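## Task

Five servers sit stacked over a UPS in a rack. Take the labelled information tag and slide it, with its long printed asset label on top and its blue end facing outward, into the vacant tag slot of the lowest server, pushing it all the way home. No other server's vacant slot may end up with a tag in it. The rack is free-standing: tilting it beyond a slight amount fails the job, it must finish in its original spot, and shoving or tugging it hard costs score.

## Robot and tools

Robot: two seven-joint arms, left_arm and right_arm, each ending in a two-finger gripper. The fingers point along the gripper's own +z axis and part along its y axis. end_effector_position is the spot between the pads when shut; closed fingertips extend about 19 mm past it, open ones about 6 mm. A camera stand is fixed behind the arms.

Frame: every pose, target and reading uses the scene frame. Origin is at table-top height midway between the nominal bases; +x points out over the table, +z up, and left_arm is on the +y side (image left/right does not match arm names). Actual bases: left_arm at (+0.056, +0.410, 0) m, quat_wxyz (+1.000, 0, 0, +0.004); right_arm at (+0.037, -0.312, 0) m, quat_wxyz (+1.000, 0, 0, 0). Reported hand poses can be off by a few centimetres, more at full reach.

Row layout (shared by execute_actions and move): one flat list of 18 numbers covering both arms, left first. For each arm: x, y, z (absolute position in metres, scene frame), then qw, qx, qy, qz (absolute orientation, w first), then gripper position and gripper speed, both from -1 to 1. Both arms must always be filled in. An arm meant to stay put should get the very same pose it last reported before resting, plus its current gripper numbers, every call. Keep a steady quaternion by resending your own value, not the drifted reading. Orientation commands are clipped each step to within 32 degrees of the measured one.

Gripper numbers: position +1 = 85 mm open, 0 about 45 mm, -1 shut; the mapping is not linear, so check position_measured_pct (roughly 50 minus 50 times the position number). Speed -1, 0, +1 gives about 20, 85, 150 mm/s and sets grip force (about 100 N per pad slow, 120-135 N mid, up to ~245 N fast from at least a centimetre wider). Grip by commanding a position narrower than the part and holding it; release by commanding a few millimetres wider. Change the number by at least 0.01 for a new command; resending old values leaves it alone (0 is a real command). object_status: 0 moving, 1 blocked opening, 2 stopped on an object early, 3 reached target or pads met (empty or soft hold). motor_current_ma near 1000 on a firm hold, near 0 in free air.

execute_actions(actions, cameras): actions is a list of actions; each action is up to 15 rows, one per 1/30 s step, and a short action repeats its final row. Each action is 0.5 s. A target more than 0.6 m from the gripper's start along any of its axes gets rejected for both arms. An empty list just reports state and images.

move(target, speed, blend, blocking, cameras): straight-line paths from each arm's Hand target to one row, or up to 15 rows in sequence, with no 0.6 m check. speed is in m/s, 0.002 to 0.5 (default 0.25), one value or one per row; turning is capped at twice that in rad/s and 0.873 rad/s. blend (metres) rounds corners in a list. blocking=false returns after ~0.5 s while motion continues; a new move supersedes a running one. Paths ignore obstacles and the other arm. Gripper numbers in the first row go out at the start; for later rows they go out once everything rests at that row. The result adds a move: line (done, off_target, moving, held, fault) and limits (paced = clipped pose, held = steps withheld). Neither done nor off_target says whether contact exists.

wait(seconds 0-10), stop() brakes a running move (fingers keep going), zoom_image(camera, region [x0,y0,x1,y1] px, at most 504x504) on cam_head_left, cam_head_right, cam_left_wrist or cam_right_wrist (all 896x504), clear_fault(arm) after a reported torque fault, finished_scene(scene) ends the scene irreversibly; make no further calls in that reply after ending scene 1.

Results give per-arm pose, Hand target, Tool commands, joint data and torques (positive toward larger joint angle), Flange force in gripper axes (noisy, includes held weight, missing after sent rows), sometimes step readings, and MOTOR HOT / OVER-TEMPERATURE FAULT lines. Joint limits (rad): shoulder ±2.250, elbow ±2.580 (0 straight), wrist pitch ±2.100; others ±69.115. Torque limits: 104.5 N m for the first four joints, 51.3 for the last three; exceeding them, or a joint drifting over 5 degrees from plan, stops that arm until clear_fault.

Things to avoid: the arms are stiff, so aiming even a few millimetres beyond a firm contact presses very hard; approach slowly and stop at contact. Push the tag in gently and do not lean on the free-standing rack, which tips or slides easily. Do not drop the tag or release it while it moves, do not squeeze a part that still rests on something hard, keep the arms from touching each other or closing on the other arm's fingers, and never let anything fall from the table. Long stretched holds heat the motors.

Each tool is called in YAML: its name, and indented under it one key for each argument.

## Session

execute_actions:
  actions: []

Scene clock: 0.00 s.
left_arm: end_effector_position=(+0.1091, +0.2271, +0.3312) position_measured_pct=0.0 object_status=3 motor_current_ma=0 end_effector_quat_wxyz=(-0.023, -0.506, +0.861, +0.047) | right_arm: end_effector_position=(+0.4357, -0.4572, +0.2890) position_measured_pct=0.0 object_status=3 motor_current_ma=0 end_effector_quat_wxyz=(-0.012, +0.857, +0.513, +0.051)
Joint positions: left_arm=[1.411 -0.224 -0.245 1.964 0.004 1.483 3.8] | right_arm=[0.091 0.275 0.358 1.612 -0.205 1.24 0.007]
Joint velocities: within noise
Joint torques (N m): no reading
Motor temperatures (°C): left_arm=[30 29 31 31 41 34 49] | right_arm=[35 32 26 27 36 45 48]
Flange force (N): no reading
Hand target: left_arm +0.1091, +0.2271, +0.3312; -0.023, -0.506, +0.861, +0.047 | right_arm +0.4357, -0.4572, +0.2890; -0.012, +0.857, +0.513, +0.051
Tool commands: left_gripper/position=+1.0 left_gripper/speed=+1.0 right_gripper/position=+1.0 right_gripper/speed=+1.0

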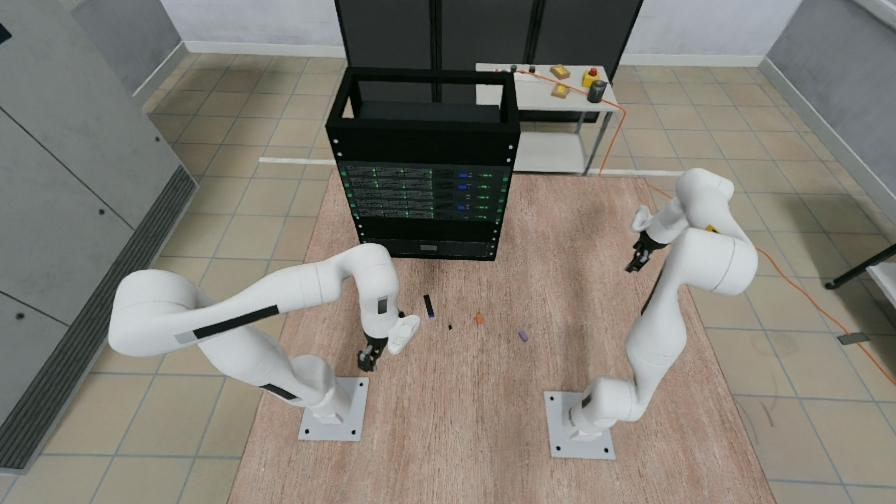

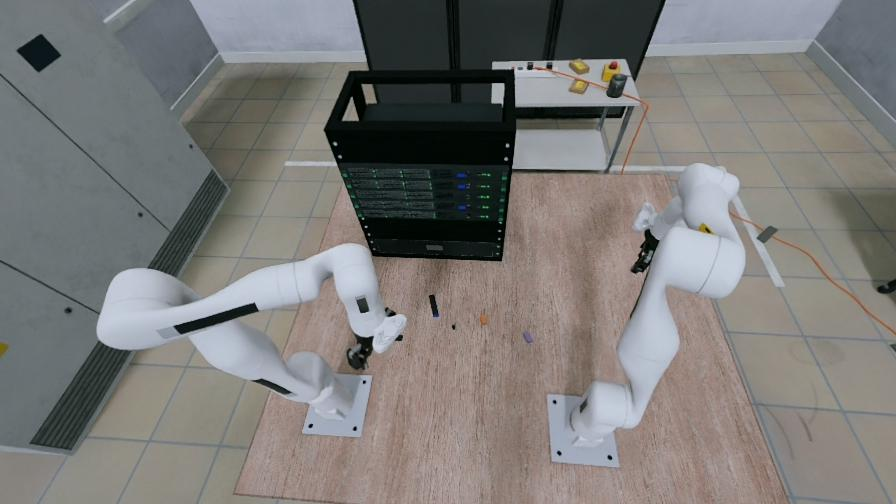

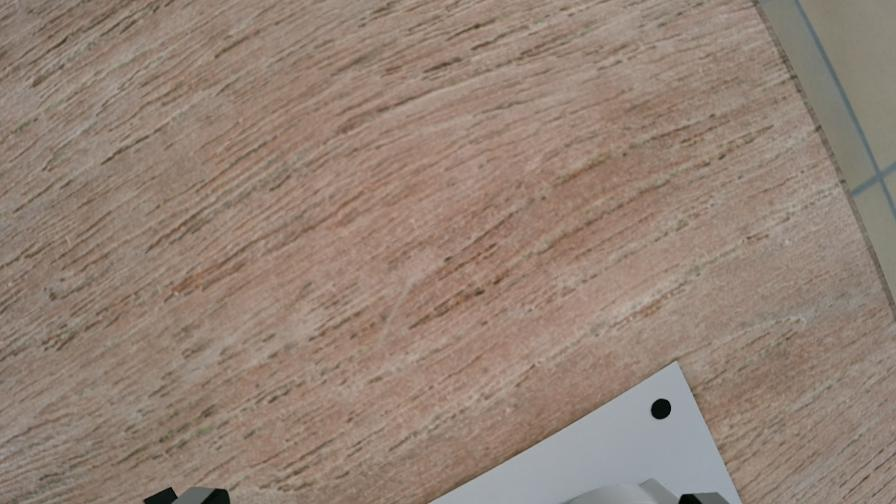

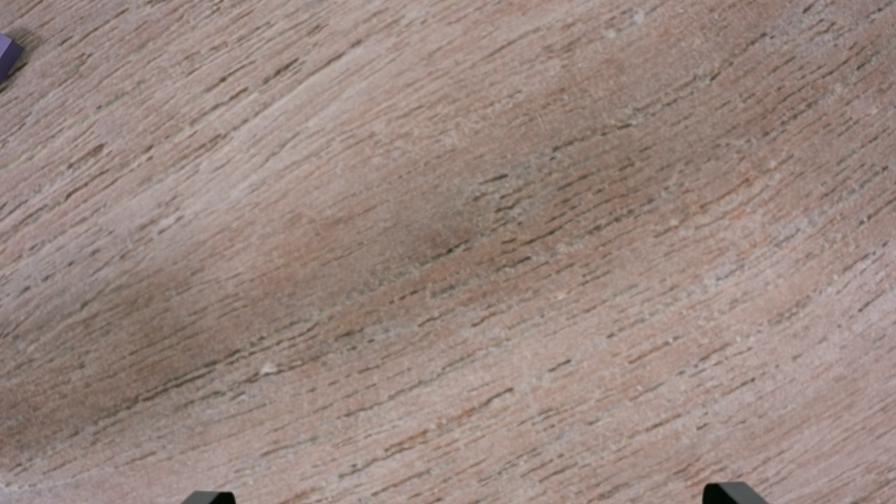

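zoom_image:
  camera: "cam_head_right"
  region: [340, 150, 540, 260]

zoom_image:
  camera: "cam_head_right"
  region: [400, 280, 550, 360]

zoom_image:
  camera: "cam_head_left"
  region: [400, 280, 550, 360]

zoom_image:
  camera: "cam_head_left"
  region: [320, 150, 520, 270]

Scaled by 2.520.

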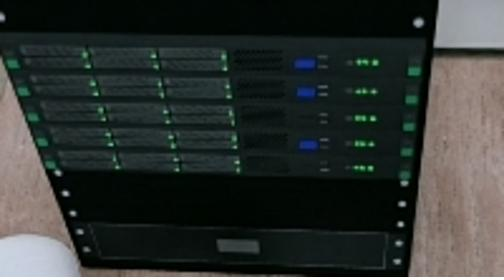

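Scaled by 3.360.

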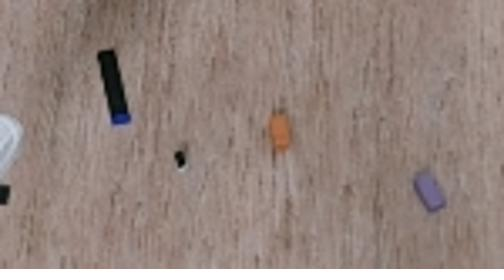

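Scaled by 3.360.

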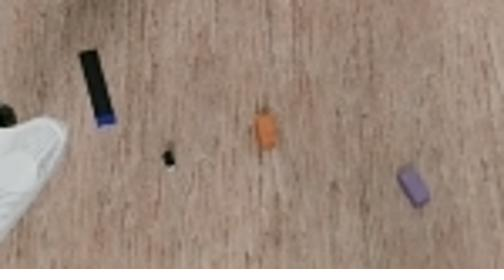

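Scaled by 2.520.

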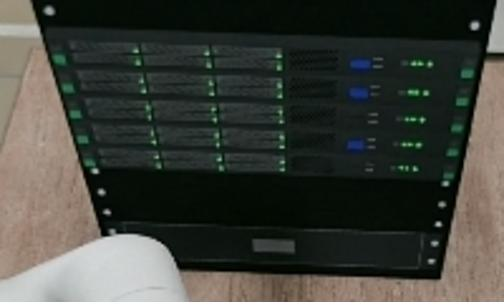

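move:
  target: [0.345,0.15,0.26,0,1,0,0,1,1,0.4357,-0.4572,0.2890,-0.012,0.857,0.513,0.051,1,1]
  cameras: ["cam_head_right","cam_left_wrist"]

Scene clock: 68.07 s.
left_arm: end_effector_position=(+0.3450, +0.1500, +0.2600) position_measured_pct=0.0 object_status=3 motor_current_ma=0 end_effector_quat_wxyz=(+0.000, +1.000, +0.000, +0.000) | right_arm: end_effector_position=(+0.4357, -0.4572, +0.2890) position_measured_pct=0.0 object_status=3 motor_current_ma=0 end_effector_quat_wxyz=(-0.012, +0.857, +0.513, +0.051)
Joint positions: left_arm=[1.102 0.273 -0.544 1.721 0.151 1.19 5.223] | right_arm=[0.091 0.275 0.358 1.612 -0.204 1.24 0.005]
Joint velocities: within noise
Joint torques (N m): left_arm=[1.11 -13.19 0.12 -9.31 0.09 -0.02 -0.11] | right_arm=[-0.4 -14.07 1.46 -8.72 -0.08 0.2 0.08]
Motor temperatures (°C): left_arm=[30 29 31 32 41 34 49] | right_arm=[35 32 26 27 36 45 48]
Flange force (N): left_arm=[0.9 -3.0 2.3] | right_arm=[-0.3 1.2 1.5]
Hand target: left_arm +0.3450, +0.1500, +0.2600; +0.000, +1.000, +0.000, +0.000 | right_arm +0.4357, -0.4572, +0.2890; -0.012, +0.857, +0.513, +0.051
Off the commanded pose: left_arm 0.000 m, 0 deg | right_arm 0.000 m, 0 deg.
move: done
camera_calibration:
cam_left_wrist: T_world_to_cam=[[0.0142648, -0.999868, -0.00778643, 0.150903], [-0.999897, -0.0142788, 0.00175037, 0.403008], [-0.00186132, 0.00776065, -0.999968, 0.406217], [0, 0, 0, 1]] pos_world=[0.40157, 0.153485, 0.406674]
Images, in order (width x height): cam_head_right 896x504, cam_left_wrist 896x504.

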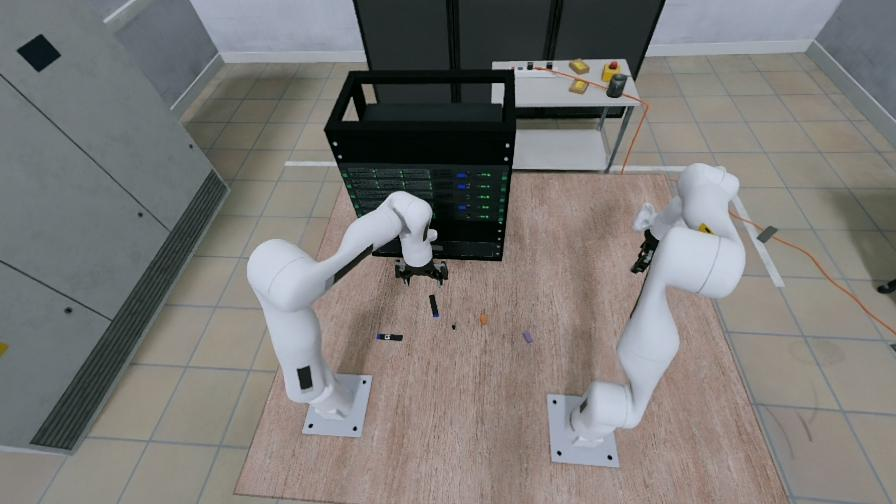

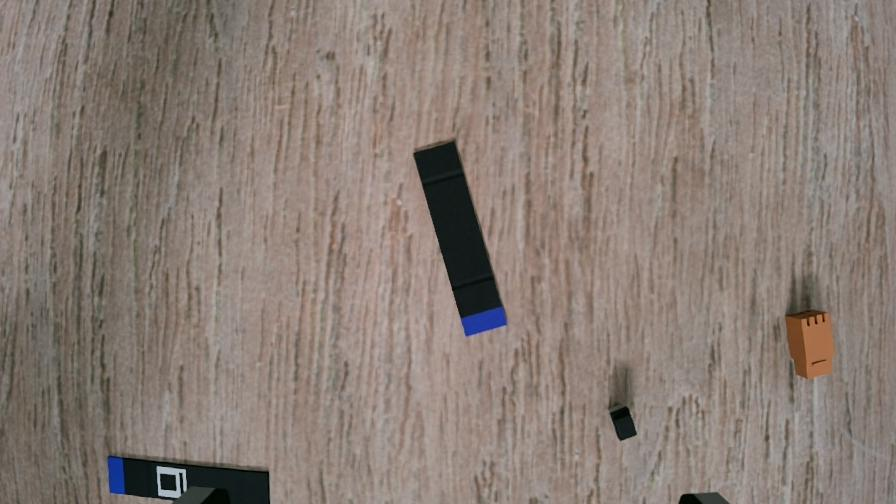

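move:
  target: [0.20,0.22,0.26,0,1,0,0,1,1,0.4357,-0.4572,0.2890,-0.012,0.857,0.513,0.051,1,1]
  cameras: ["cam_head_right","cam_left_wrist"]

zoom_image:
  camera: "cam_left_wrist"
  region: [300, 150, 600, 350]

Scene clock: 78.53 s.
left_arm: end_effector_position=(+0.2000, +0.2200, +0.2600) position_measured_pct=0.0 object_status=3 motor_current_ma=0 end_effector_quat_wxyz=(+0.000, +1.000, +0.000, +0.000) | right_arm: end_effector_position=(+0.4357, -0.4572, +0.2890) position_measured_pct=0.0 object_status=3 motor_current_ma=0 end_effector_quat_wxyz=(-0.012, +0.857, +0.513, +0.051)
Joint positions: left_arm=[1.325 -0.111 -0.442 2.106 -0.052 1.136 5.612] | right_arm=[0.091 0.275 0.358 1.612 -0.204 1.24 0.005]
Joint velocities: within noise
Joint torques (N m): left_arm=[1.12 -5.71 1.49 -9.29 0.07 -0.05 -0.11] | right_arm=[-0.43 -14.07 1.47 -8.69 -0.13 0.16 0.07]
Motor temperatures (°C): left_arm=[30 30 31 32 41 34 48] | right_arm=[35 32 26 27 36 45 48]
Flange force (N): left_arm=[2.7 -3.0 3.3] | right_arm=[-0.4 1.3 1.3]
Hand target: left_arm +0.2000, +0.2200, +0.2600; +0.000, +1.000, +0.000, +0.000 | right_arm +0.4357, -0.4572, +0.2890; -0.012, +0.857, +0.513, +0.051
Off the commanded pose: left_arm 0.000 m, 0 deg | right_arm 0.000 m, 0 deg.
move: done
camera_calibration:
cam_left_wrist: T_world_to_cam=[[0.0141633, -0.999869, -0.00788716, 0.222929], [-0.999898, -0.0141783, 0.00184979, 0.258959], [-0.00196137, 0.00786015, -0.999967, 0.405408], [0, 0, 0, 1]] pos_world=[0.25657, 0.223385, 0.406674]
Images, in order (width x height): cam_head_right 896x504, cam_left_wrist 896x504.

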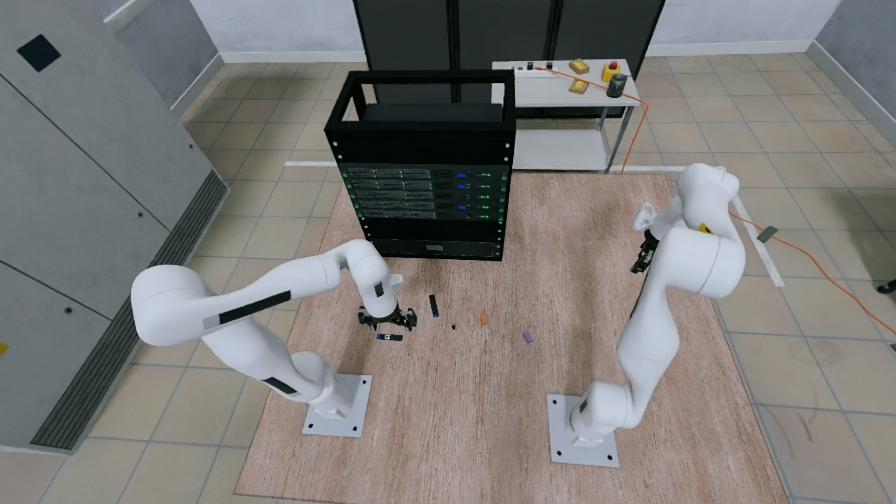

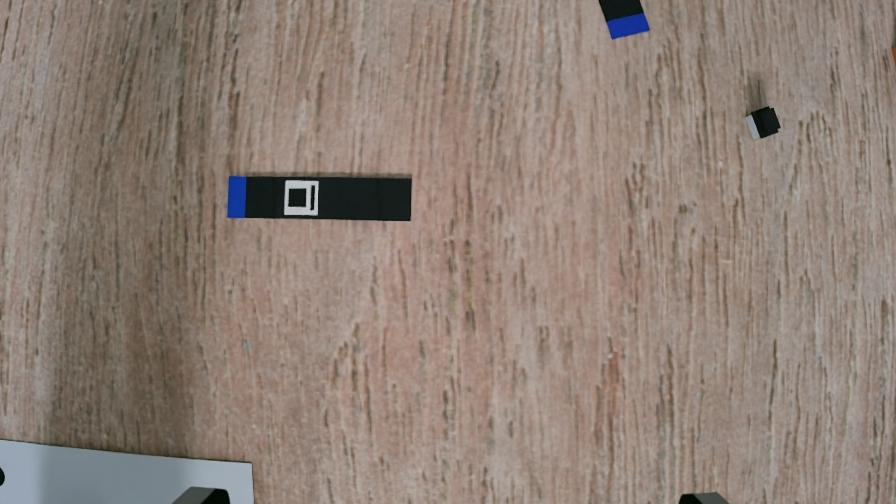

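Scaled by 1.680 from the camera's 896x504 image, which has a finer 1280x720 frame.

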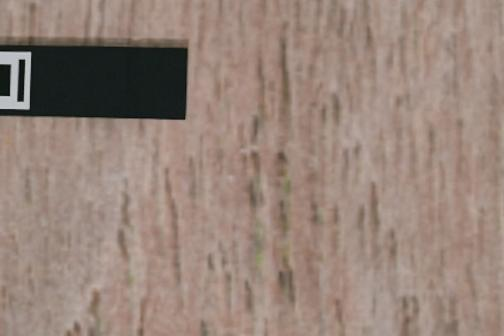

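zoom_image:
  camera: "cam_left_wrist"
  region: [215, 150, 425, 250]

Scaled by 2.400 from the camera's 896x504 image, which has a finer 1280x720 frame.

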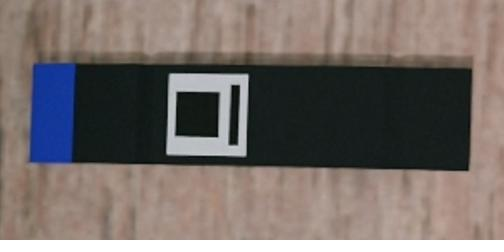

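move:
  target:
    - [0.28,0.287,0.15,0,0.7071,-0.7071,0,-0.2,1,0.4357,-0.4572,0.2890,-0.012,0.857,0.513,0.051,1,1]
    - [0.28,0.287,0.06,0,0.7071,-0.7071,0,-0.2,1,0.4357,-0.4572,0.2890,-0.012,0.857,0.513,0.051,1,1]
  speed: [0.2,0.08]

Scene clock: 133.70 s.
left_arm: end_effector_position=(+0.2800, +0.2870, +0.0600) position_measured_pct=60.2 object_status=3 motor_current_ma=0 end_effector_quat_wxyz=(+0.000, +0.707, -0.707, +0.000) | right_arm: end_effector_position=(+0.4357, -0.4572, +0.2890) position_measured_pct=0.0 object_status=3 motor_current_ma=0 end_effector_quat_wxyz=(-0.012, +0.857, +0.513, +0.051)
Joint positions: left_arm=[0.765 0.428 -0.449 2.438 0.535 0.361 2.979] | right_arm=[0.091 0.275 0.358 1.612 -0.204 1.24 0.005]
Joint velocities: within noise
Joint torques (N m): left_arm=[1.12 -11.01 0.39 -3.69 0.14 0.02 -0.11] | right_arm=[-0.41 -14.01 1.42 -8.67 -0.13 0.19 0.06]
Motor temperatures (°C): left_arm=[30 30 30 32 41 34 48] | right_arm=[35 32 26 27 36 45 48]
Flange force (N): left_arm=[-4.4 0.0 -0.6] | right_arm=[-0.4 1.2 1.2]
Hand target: left_arm +0.2800, +0.2870, +0.0600; +0.000, +0.707, -0.707, +0.000 | right_arm +0.4357, -0.4572, +0.2890; -0.012, +0.857, +0.513, +0.051
Off the commanded pose: left_arm 0.000 m, 0 deg | right_arm 0.000 m, 0 deg.
move: done
camera_calibration:
cam_left_wrist: T_world_to_cam=[[-0.999869, -0.0141641, -0.00788575, 0.288241], [-0.0141783, 0.999898, 0.00174979, -0.22675], [0.00786016, 0.00186137, -0.999967, 0.204011], [0, 0, 0, 1]] pos_world=[0.283385, 0.23043, 0.206674]
cam_right_wrist: T_world_to_cam=[[0.870771, -0.491671, 0.00419573, -0.602344], [-0.490104, -0.868617, -0.0728119, -0.108099], [0.039444, 0.0613461, -0.997337, 0.448854], [0, 0, 0, 1]] pos_world=[0.453819, -0.417587, 0.442315]

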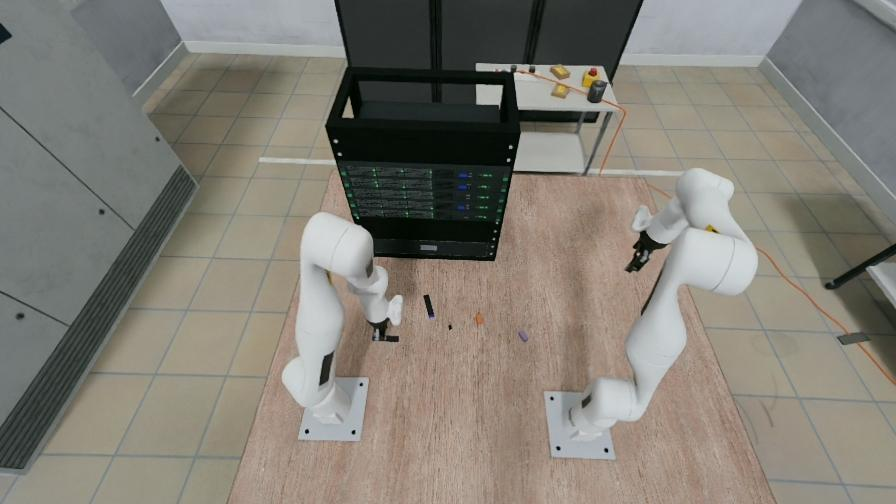

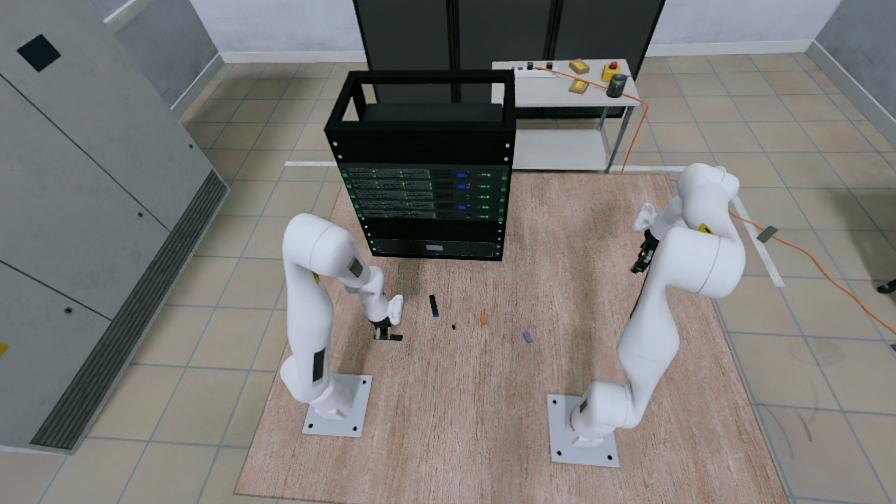

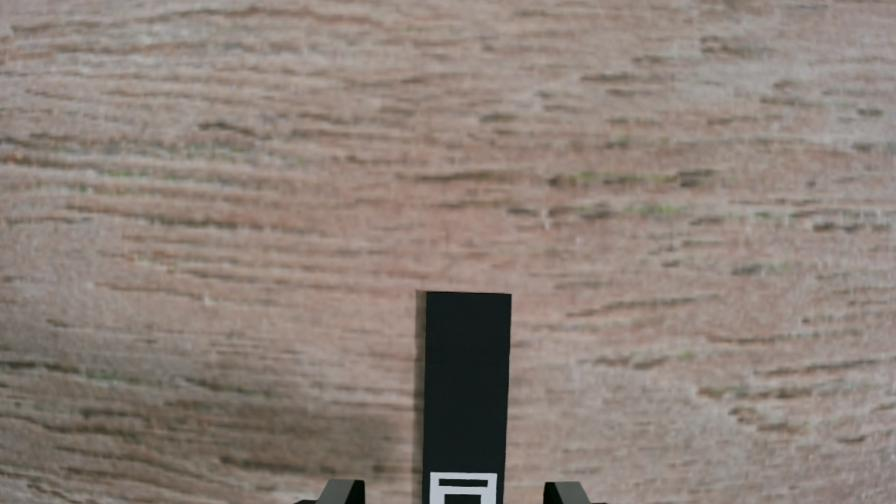

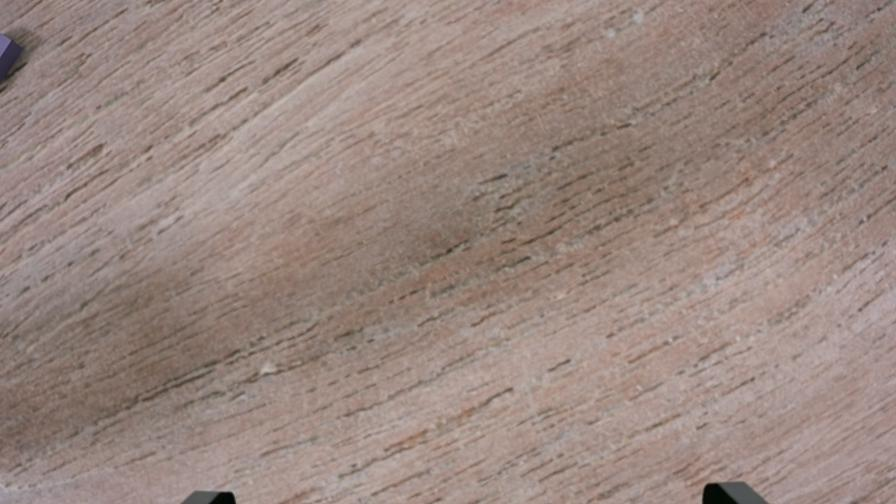

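move:
  target:
    - [0.28,0.283,0.025,0,0.7071,-0.7071,0,-0.2,1,0.4357,-0.4572,0.2890,-0.012,0.857,0.513,0.051,1,1]
  speed: [0.04]
  cameras: ["cam_head_right","cam_left_wrist"]

move:
  target:
    - [0.28,0.283,0.019,0,0.7071,-0.7071,0,-0.2,1,0.4357,-0.4572,0.2890,-0.012,0.857,0.513,0.051,1,1]
  speed: [0.01]
  cameras: ["cam_left_wrist"]

Scene clock: 147.00 s.
left_arm: end_effector_position=(+0.2800, +0.2830, +0.0250) position_measured_pct=60.2 object_status=3 motor_current_ma=0 end_effector_quat_wxyz=(+0.000, +0.707, -0.707, +0.000) | right_arm: end_effector_position=(+0.4357, -0.4572, +0.2890) position_measured_pct=0.0 object_status=3 motor_current_ma=0 end_effector_quat_wxyz=(-0.012, +0.857, +0.513, +0.051)
Joint positions: left_arm=[0.613 0.537 -0.245 2.466 0.695 0.196 2.849] | right_arm=[0.091 0.275 0.358 1.612 -0.204 1.24 0.005]
Joint velocities: within noise
Joint torques (N m): left_arm=[1.13 -12.09 0.79 -2.27 0.11 0.03 -0.12] | right_arm=[-0.42 -14.09 1.44 -8.69 -0.11 0.18 0.08]
Motor temperatures (°C): left_arm=[30 30 30 32 41 34 48] | right_arm=[35 32 26 27 36 45 48]
Flange force (N): left_arm=no reading | right_arm=[-0.4 1.4 1.3]
Hand target: left_arm +0.2800, +0.2830, +0.0250; +0.000, +0.707, -0.707, +0.000 | right_arm +0.4357, -0.4572, +0.2890; -0.012, +0.857, +0.513, +0.051
Off the commanded pose: left_arm 0.000 m, 0 deg | right_arm 0.000 m, 0 deg.
move: done
camera_calibration:
cam_left_wrist: T_world_to_cam=[[-0.999867, -0.0142641, -0.00788641, 0.287931], [-0.0142783, 0.999897, 0.00174894, -0.222661], [0.00786065, 0.00186132, -0.999967, 0.16902], [0, 0, 0, 1]] pos_world=[0.283385, 0.22643, 0.171674]
Images, in order (width x height): cam_head_right 896x504, cam_left_wrist 896x504.

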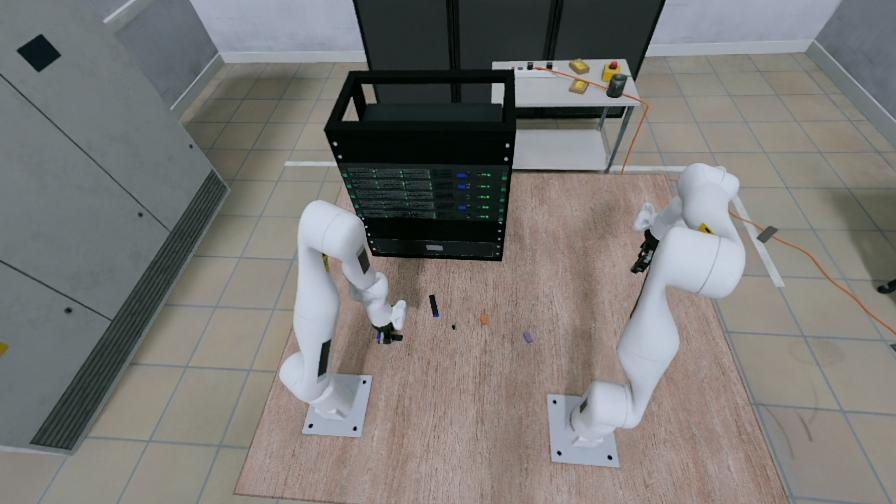

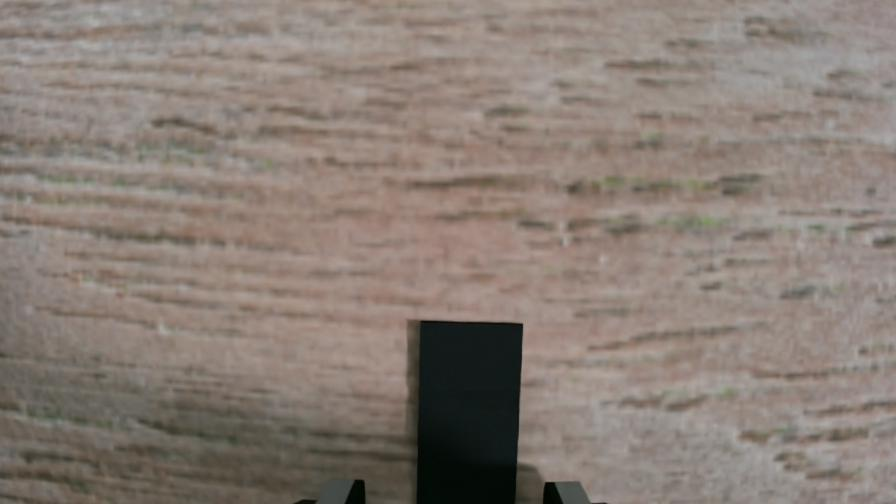

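Scene clock: 147.87 s.
left_arm: end_effector_position=(+0.2800, +0.2830, +0.0190) position_measured_pct=60.2 object_status=3 motor_current_ma=0 end_effector_quat_wxyz=(+0.000, +0.707, -0.707, +0.000) | right_arm: end_effector_position=(+0.4357, -0.4572, +0.2890) position_measured_pct=0.0 object_status=3 motor_current_ma=0 end_effector_quat_wxyz=(-0.012, +0.857, +0.513, +0.051)
Joint positions: left_arm=[0.578 0.557 -0.201 2.471 0.717 0.161 2.83] | right_arm=[0.091 0.275 0.358 1.612 -0.204 1.24 0.005]
Joint velocities: within noise
Joint torques (N m): left_arm=[1.11 -12.25 0.92 -2 0.1 0.05 -0.11] | right_arm=[-0.4 -14.07 1.46 -8.67 -0.13 0.19 0.05]
Motor temperatures (°C): left_arm=[30 30 30 32 41 34 48] | right_arm=[35 32 26 27 36 45 48]
Flange force (N): left_arm=no reading | right_arm=[-0.4 1.4 1.3]
Hand target: left_arm +0.2800, +0.2830, +0.0190; +0.000, +0.707, -0.707, +0.000 | right_arm +0.4357, -0.4572, +0.2890; -0.012, +0.857, +0.513, +0.051
Off the commanded pose: left_arm 0.000 m, 0 deg | right_arm 0.000 m, 0 deg.
move: done
camera_calibration:
cam_left_wrist: T_world_to_cam=[[-0.999869, -0.0141648, -0.00778576, 0.287845], [-0.0141789, 0.999898, 0.00175121, -0.222679], [0.00776016, 0.00186138, -0.999968, 0.163048], [0, 0, 0, 1]] pos_world=[0.283385, 0.22643, 0.165674]
Images, in order (width x height): cam_left_wrist 896x504.

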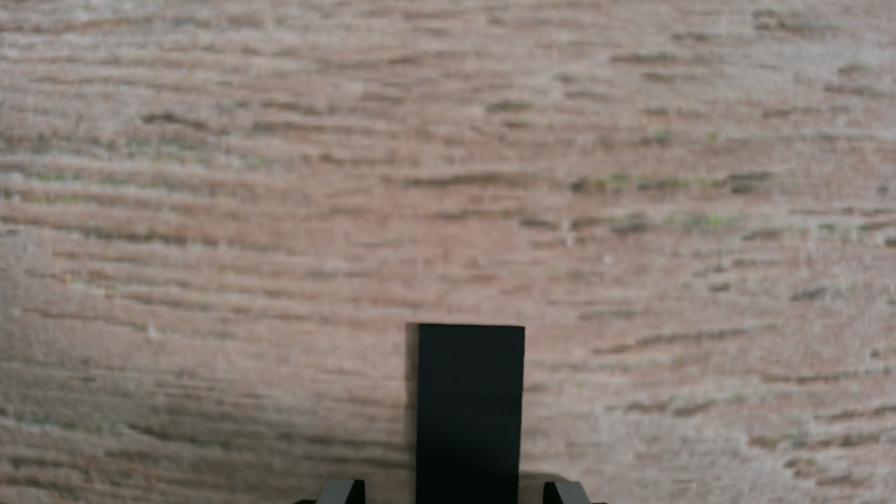

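move:
  target: [0.28,0.283,0.019,0,0.7071,-0.7071,0,-0.56,-1,0.4357,-0.4572,0.2890,-0.012,0.857,0.513,0.051,1,1]
  speed: 0.01
  cameras: ["cam_left_wrist"]

Scene clock: 158.43 s.
left_arm: end_effector_position=(+0.2800, +0.2830, +0.0190) position_measured_pct=77.5 object_status=0 motor_current_ma=550 end_effector_quat_wxyz=(+0.000, +0.707, -0.707, +0.000) | right_arm: end_effector_position=(+0.4357, -0.4572, +0.2890) position_measured_pct=0.0 object_status=3 motor_current_ma=0 end_effector_quat_wxyz=(-0.012, +0.857, +0.513, +0.051)
Joint positions: left_arm=[0.578 0.557 -0.201 2.471 0.717 0.161 2.83] | right_arm=[0.091 0.275 0.358 1.612 -0.204 1.24 0.005]
Joint velocities: within noise
Joint torques (N m): left_arm=[1.7 22.6 3.54 0.66 0.37 -0.42 -0.1] | right_arm=[-0.45 -14.05 1.44 -8.72 -0.11 0.18 0.12]
Motor temperatures (°C): left_arm=[30 30 30 31 41 34 48] | right_arm=[35 32 26 27 36 45 48]
Flange force (N): left_arm=no reading | right_arm=[-0.3 1.2 1.4]
Hand target: left_arm +0.2800, +0.2830, +0.0190; +0.000, +0.707, -0.707, +0.000 | right_arm +0.4357, -0.4572, +0.2890; -0.012, +0.857, +0.513, +0.051
Off the commanded pose: left_arm 0.000 m, 0 deg | right_arm 0.000 m, 0 deg.
move: done
camera_calibration:
cam_left_wrist: T_world_to_cam=[[-0.999868, -0.0142648, -0.00778643, 0.287868], [-0.0142788, 0.999897, 0.00175037, -0.222651], [0.00776065, 0.00186132, -0.999968, 0.163148], [0, 0, 0, 1]] pos_world=[0.283385, 0.22643, 0.165774]
Images, in order (width x height): cam_left_wrist 896x504.

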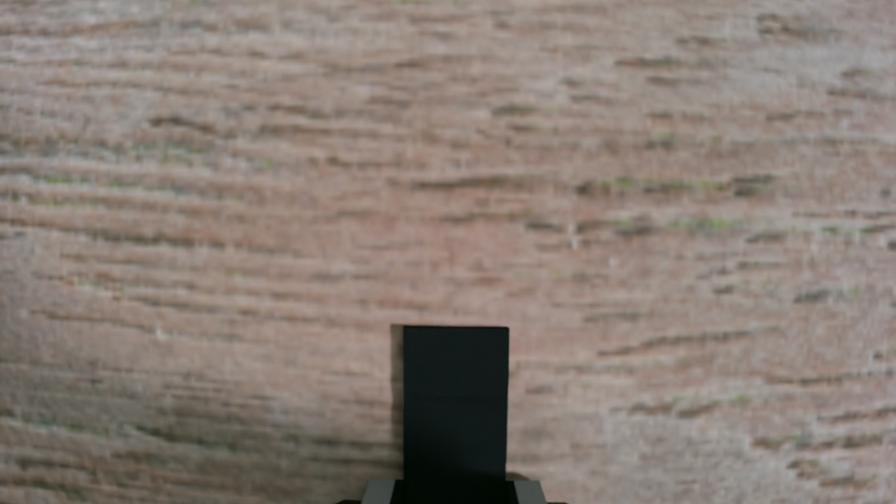

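move:
  target: [0.28,0.283,0.024,0,0.7071,-0.7071,0,-0.56,-1,0.4357,-0.4572,0.2890,-0.012,0.857,0.513,0.051,1,1]
  speed: 0.02
  cameras: ["cam_left_wrist"]

Scene clock: 164.53 s.
left_arm: end_effector_position=(+0.2800, +0.2830, +0.0240) position_measured_pct=77.9 object_status=3 motor_current_ma=680 end_effector_quat_wxyz=(+0.000, +0.707, -0.707, +0.000) | right_arm: end_effector_position=(+0.4357, -0.4572, +0.2890) position_measured_pct=0.0 object_status=3 motor_current_ma=0 end_effector_quat_wxyz=(-0.012, +0.857, +0.513, +0.051)
Joint positions: left_arm=[0.608 0.541 -0.238 2.467 0.699 0.19 2.845] | right_arm=[0.091 0.275 0.358 1.612 -0.204 1.24 0.005]
Joint velocities: within noise
Joint torques (N m): left_arm=[1.07 -12.14 0.82 -2.25 0.1 0.02 -0.11] | right_arm=[-0.4 -14.08 1.49 -8.72 -0.12 0.19 0.1]
Motor temperatures (°C): left_arm=[30 30 30 31 41 34 48] | right_arm=[35 32 26 27 36 45 48]
Flange force (N): left_arm=no reading | right_arm=[-0.3 1.2 1.4]
Hand target: left_arm +0.2800, +0.2830, +0.0240; +0.000, +0.707, -0.707, +0.000 | right_arm +0.4357, -0.4572, +0.2890; -0.012, +0.857, +0.513, +0.051
Off the commanded pose: left_arm 0.000 m, 0 deg | right_arm 0.000 m, 0 deg.
move: done
camera_calibration:
cam_left_wrist: T_world_to_cam=[[-0.999869, -0.0141641, -0.00788575, 0.287901], [-0.0141783, 0.999898, 0.00174979, -0.222688], [0.00786016, 0.00186137, -0.999967, 0.16802], [0, 0, 0, 1]] pos_world=[0.283385, 0.22643, 0.170674]
Images, in order (width x height): cam_left_wrist 896x504.

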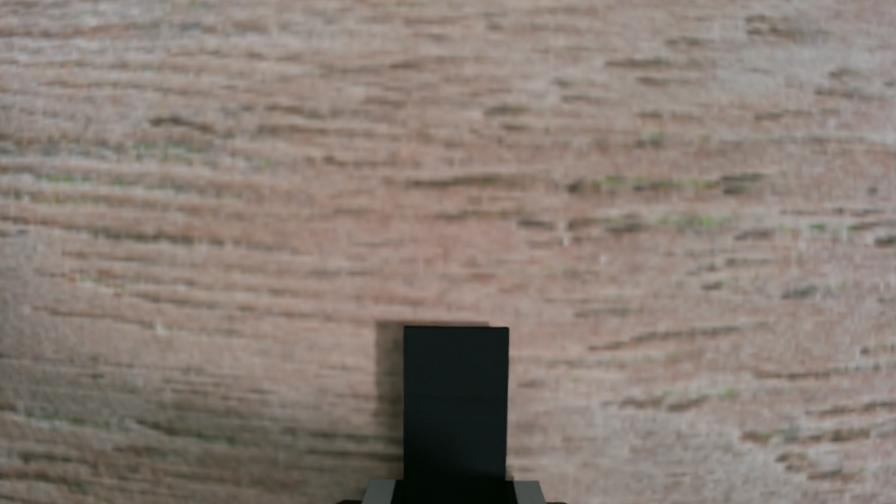

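move:
  target:
    - [0.30,0.283,0.15,0,0.7071,-0.7071,0,-0.56,-1,0.4,-0.3,0.289,-0.012,0.857,0.513,0.051,1,1]
    - [0.38,0.12,0.35,0.5,0.5,-0.5,0.5,-0.56,-1,0.38,-0.25,0.3,0.5,-0.5,-0.5,-0.5,1,1]
  speed: 0.2

Scene clock: 188.50 s.
left_arm: end_effector_position=(+0.3800, +0.1200, +0.3500) position_measured_pct=77.9 object_status=3 motor_current_ma=680 end_effector_quat_wxyz=(+0.500, +0.500, -0.500, +0.500) | right_arm: end_effector_position=(+0.3800, -0.2500, +0.3000) position_measured_pct=0.0 object_status=3 motor_current_ma=0 end_effector_quat_wxyz=(+0.500, -0.500, -0.500, -0.500)
Joint positions: left_arm=[0.194 0.575 -0.438 2.241 1.474 1.854 1.905] | right_arm=[0.497 0.777 0.108 1.944 -1.061 1.856 1.244]
Joint velocities: within noise
Joint torques (N m): left_arm=[1.1 -14.56 1.43 -3.55 1.01 2.71 -0.1] | right_arm=[-0.35 -16.84 -0.18 -2.36 -0.75 3.12 0.06]
Motor temperatures (°C): left_arm=[30 30 30 31 41 34 48] | right_arm=[35 32 26 27 36 45 48]
Flange force (N): left_arm=[-1.2 2.7 -4.0] | right_arm=[-1.2 -0.2 0.8]
Hand target: left_arm +0.3800, +0.1200, +0.3500; +0.500, +0.500, -0.500, +0.500 | right_arm +0.3800, -0.2500, +0.3000; +0.500, -0.500, -0.500, -0.500
Off the commanded pose: left_arm 0.000 m, 0 deg | right_arm 0.000 m, 0 deg.
move: done
camera_calibration:
cam_left_wrist: T_world_to_cam=[[-0.999867, -0.00788641, 0.0142641, 0.379638], [-0.0142783, 0.00174894, -0.999897, 0.411535], [0.00786065, -0.999967, -0.00186132, 0.264409], [0, 0, 0, 1]] pos_world=[0.383385, 0.266674, 0.40657]
cam_right_wrist: T_world_to_cam=[[0.999414, 0.025339, -0.0230188, -0.363439], [-0.0223155, -0.027696, -0.999367, 0.355892], [-0.0259605, 0.999295, -0.0271143, 0.417651], [0, 0, 0, 1]] pos_world=[0.382011, -0.398291, 0.358625]

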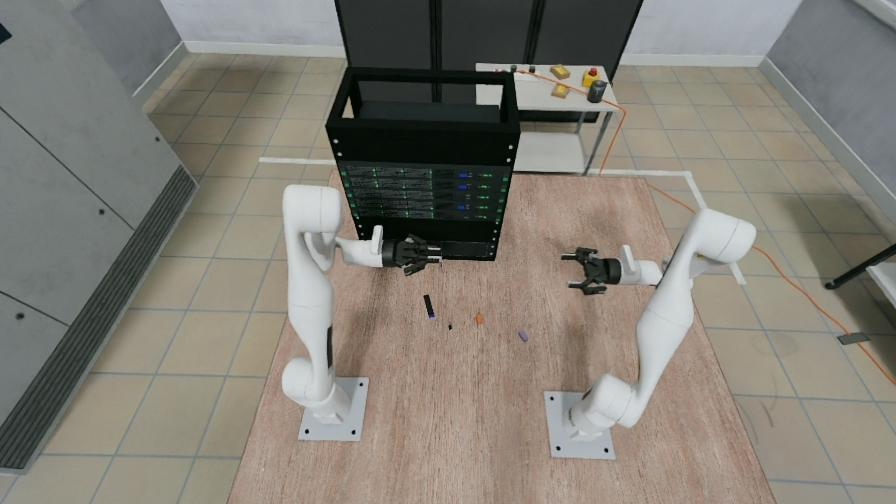

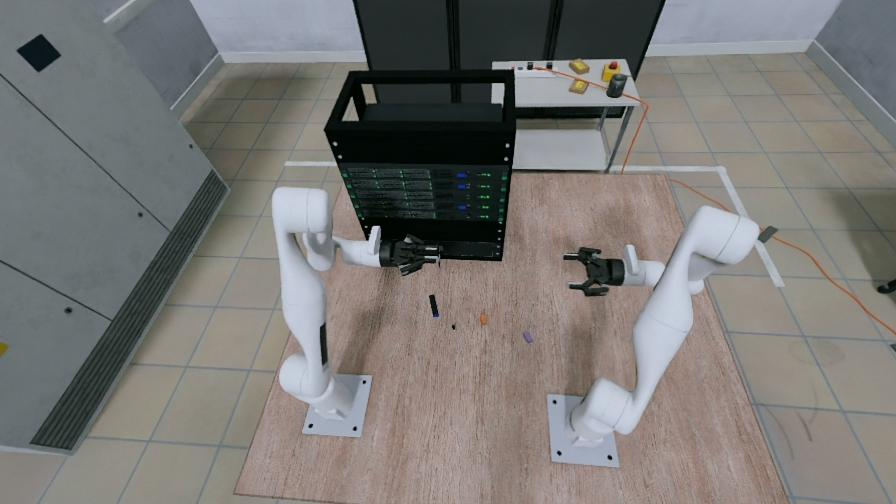

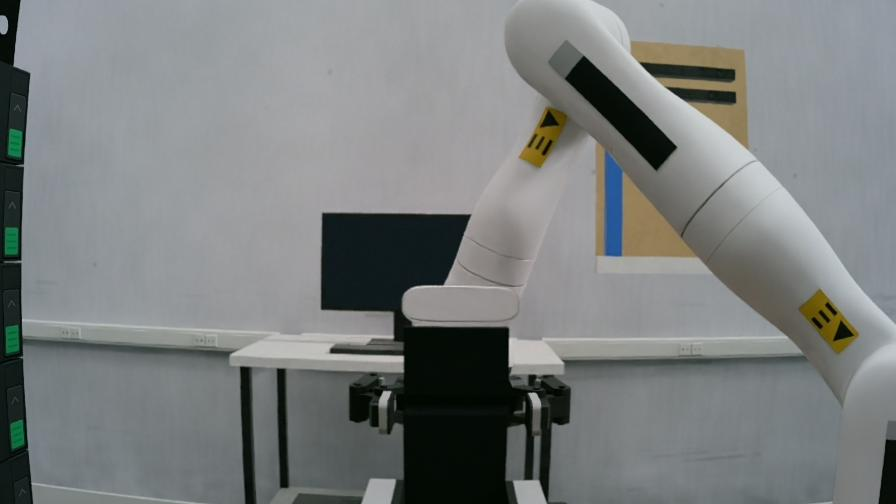

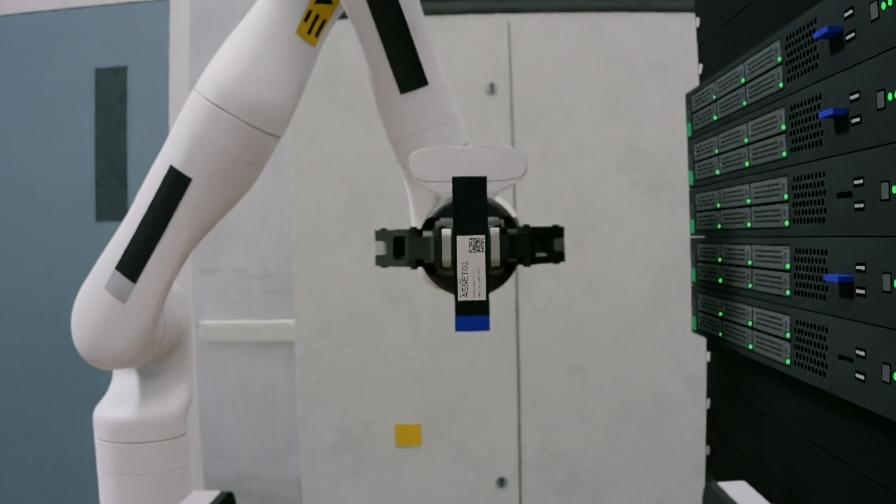

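zoom_image:
  camera: "cam_right_wrist"
  region: [690, 60, 896, 420]

Scaled by 1.400 from the camera's 896x504 image, which has a finer 1280x720 frame.

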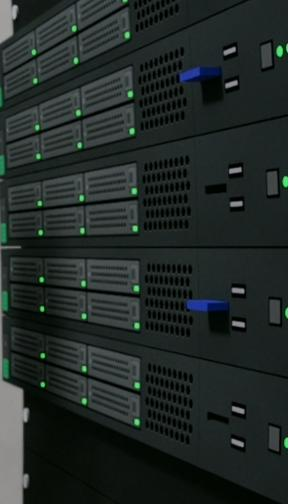

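move:
  target:
    - [0.46,0.2,0.25,0,1,0,0,-0.56,-1,0.38,-0.25,0.3,0.5,-0.5,-0.5,-0.5,1,1]
    - [0.50,0.22,0.06,0,1,0,0,-0.56,-1,0.38,-0.25,0.3,0.5,-0.5,-0.5,-0.5,1,1]
    - [0.50,0.22,0.024,0,1,0,0,-0.56,-1,0.38,-0.25,0.3,0.5,-0.5,-0.5,-0.5,1,1]
  speed: [0.25,0.15,0.03]
  blend: [0.03,0,0]

Scene clock: 234.63 s.
left_arm: end_effector_position=(+0.5000, +0.2200, +0.0240) position_measured_pct=77.9 object_status=3 motor_current_ma=680 end_effector_quat_wxyz=(+0.000, +1.000, +0.000, +0.000) | right_arm: end_effector_position=(+0.3800, -0.2500, +0.3000) position_measured_pct=0.0 object_status=3 motor_current_ma=0 end_effector_quat_wxyz=(+0.500, -0.500, -0.500, -0.500)
Joint positions: left_arm=[0.655 0.817 -0.465 1.713 0.51 0.735 4.635] | right_arm=[0.497 0.777 0.108 1.944 -1.061 1.856 1.244]
Joint velocities: within noise
Joint torques (N m): left_arm=[1.11 -20.18 -1.29 -6.35 0.09 -0.03 -0.12] | right_arm=[-0.44 -16.9 -0.29 -2.37 -0.7 3.07 0.09]
Motor temperatures (°C): left_arm=[30 30 30 31 41 34 48] | right_arm=[35 32 26 27 36 45 48]
Flange force (N): left_arm=[-1.3 -2.7 0.2] | right_arm=[-1.2 -0.2 0.6]
Hand target: left_arm +0.5000, +0.2200, +0.0240; +0.000, +1.000, +0.000, +0.000 | right_arm +0.3800, -0.2500, +0.3000; +0.500, -0.500, -0.500, -0.500
Off the commanded pose: left_arm 0.000 m, 0 deg | right_arm 0.000 m, 0 deg.
move: done
camera_calibration:
cam_left_wrist: T_world_to_cam=[[0.0142633, -0.999867, -0.00788783, 0.216763], [-0.999896, -0.0142783, 0.00184894, 0.559386], [-0.00196132, 0.00786065, -0.999967, 0.170004], [0, 0, 0, 1]] pos_world=[0.55657, 0.223385, 0.170674]
cam_right_wrist: T_world_to_cam=[[0.999414, 0.025339, -0.0230188, -0.363442], [-0.0223155, -0.027696, -0.999367, 0.355792], [-0.0259605, 0.999295, -0.0271143, 0.417648], [0, 0, 0, 1]] pos_world=[0.382011, -0.398291, 0.358525]

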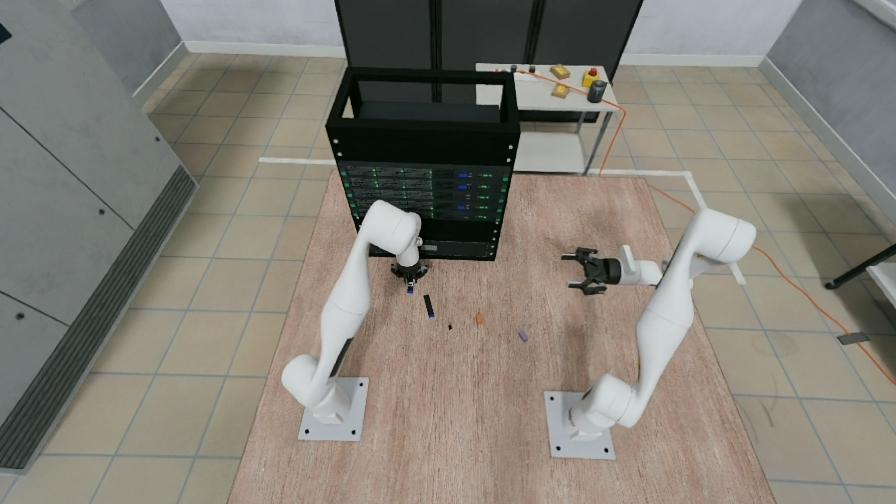

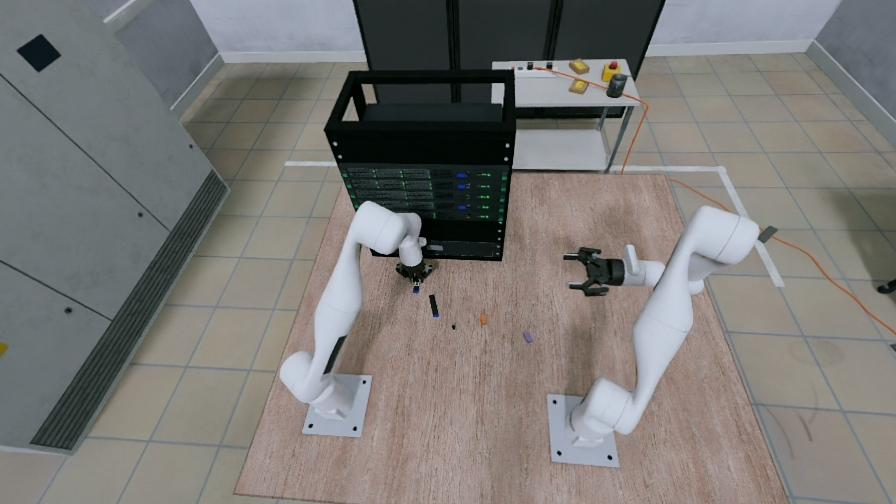

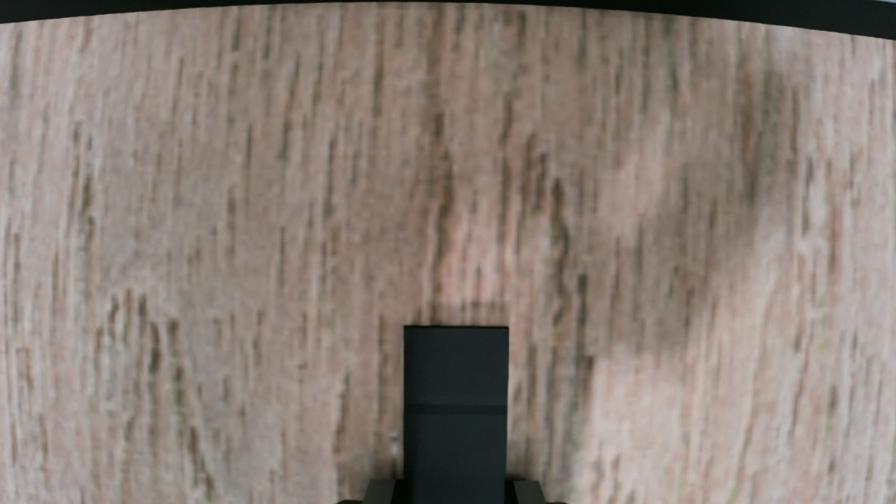

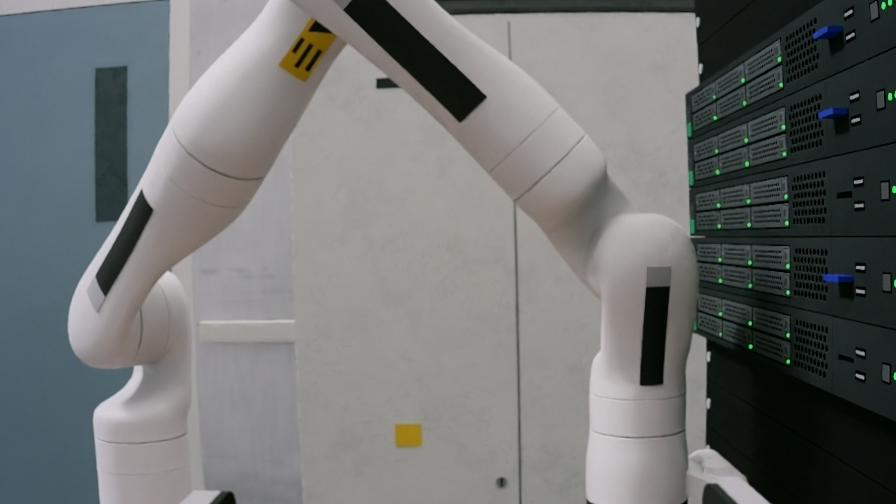

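move:
  target: [0.50,0.22,0.021,0,1,0,0,-0.56,-1,0.38,-0.25,0.3,0.5,-0.5,-0.5,-0.5,1,1]
  speed: 0.01
  cameras: []

move:
  target: [0.50,0.22,0.0205,0,1,0,0,-0.56,-1,0.38,-0.25,0.3,0.5,-0.5,-0.5,-0.5,1,1]
  speed: 0.01
  cameras: []

Scene clock: 241.63 s.
left_arm: end_effector_position=(+0.5000, +0.2200, +0.0211) position_measured_pct=77.9 object_status=3 motor_current_ma=680 end_effector_quat_wxyz=(+0.000, +1.000, +0.000, +0.000) | right_arm: end_effector_position=(+0.3800, -0.2500, +0.3000) position_measured_pct=0.0 object_status=3 motor_current_ma=0 end_effector_quat_wxyz=(+0.500, -0.500, -0.500, -0.500)
Joint positions: left_arm=[0.653 0.822 -0.462 1.714 0.513 0.728 4.632] | right_arm=[0.497 0.777 0.108 1.944 -1.061 1.856 1.244]
Joint velocities: within noise
Joint torques (N m): left_arm=[0.89 -10.06 0.4 -6.69 0.96 -2.66 -0.08] | right_arm=[-0.44 -16.96 -0.27 -2.37 -0.67 3.08 0.05]
Motor temperatures (°C): left_arm=[30 30 30 31 41 34 48] | right_arm=[35 33 26 27 36 45 48]
Flange force (N): left_arm=[-10.7 -6.3 -26.2] | right_arm=[-1.5 -0.2 0.7]
Hand target: left_arm +0.5000, +0.2200, +0.0210; +0.000, +1.000, +0.000, +0.000 | right_arm +0.3800, -0.2500, +0.3000; +0.500, -0.500, -0.500, -0.500
Off the commanded pose: left_arm 0.000 m, 0 deg | right_arm 0.000 m, 0 deg.
move: done
No camera images: "cameras" was empty.

Scene clock: 242.33 s.
left_arm: end_effector_position=(+0.5000, +0.2200, +0.0205) position_measured_pct=77.9 object_status=3 motor_current_ma=680 end_effector_quat_wxyz=(+0.000, +1.000, +0.000, +0.000) | right_arm: end_effector_position=(+0.3800, -0.2500, +0.3000) position_measured_pct=0.0 object_status=3 motor_current_ma=0 end_effector_quat_wxyz=(+0.500, -0.500, -0.500, -0.500)
Joint positions: left_arm=[0.652 0.823 -0.462 1.714 0.514 0.727 4.631] | right_arm=[0.497 0.777 0.108 1.944 -1.061 1.856 1.244]
Joint velocities: within noise
Joint torques (N m): left_arm=[0.46 0 2.07 -7.41 1.8 -5.45 -0.05] | right_arm=[-0.43 -16.92 -0.24 -2.33 -0.7 3.1 0.08]
Motor temperatures (°C): left_arm=[30 30 30 31 41 34 48] | right_arm=[35 33 26 27 36 45 48]
Flange force (N): left_arm=[-20.9 -9.8 -52.8] | right_arm=[-1.3 0.0 0.6]
Hand target: left_arm +0.5000, +0.2200, +0.0205; +0.000, +1.000, +0.000, +0.000 | right_arm +0.3800, -0.2500, +0.3000; +0.500, -0.500, -0.500, -0.500
Off the commanded pose: left_arm 0.000 m, 0 deg | right_arm 0.000 m, 0 deg.
move: done
No camera images: "cameras" was empty.


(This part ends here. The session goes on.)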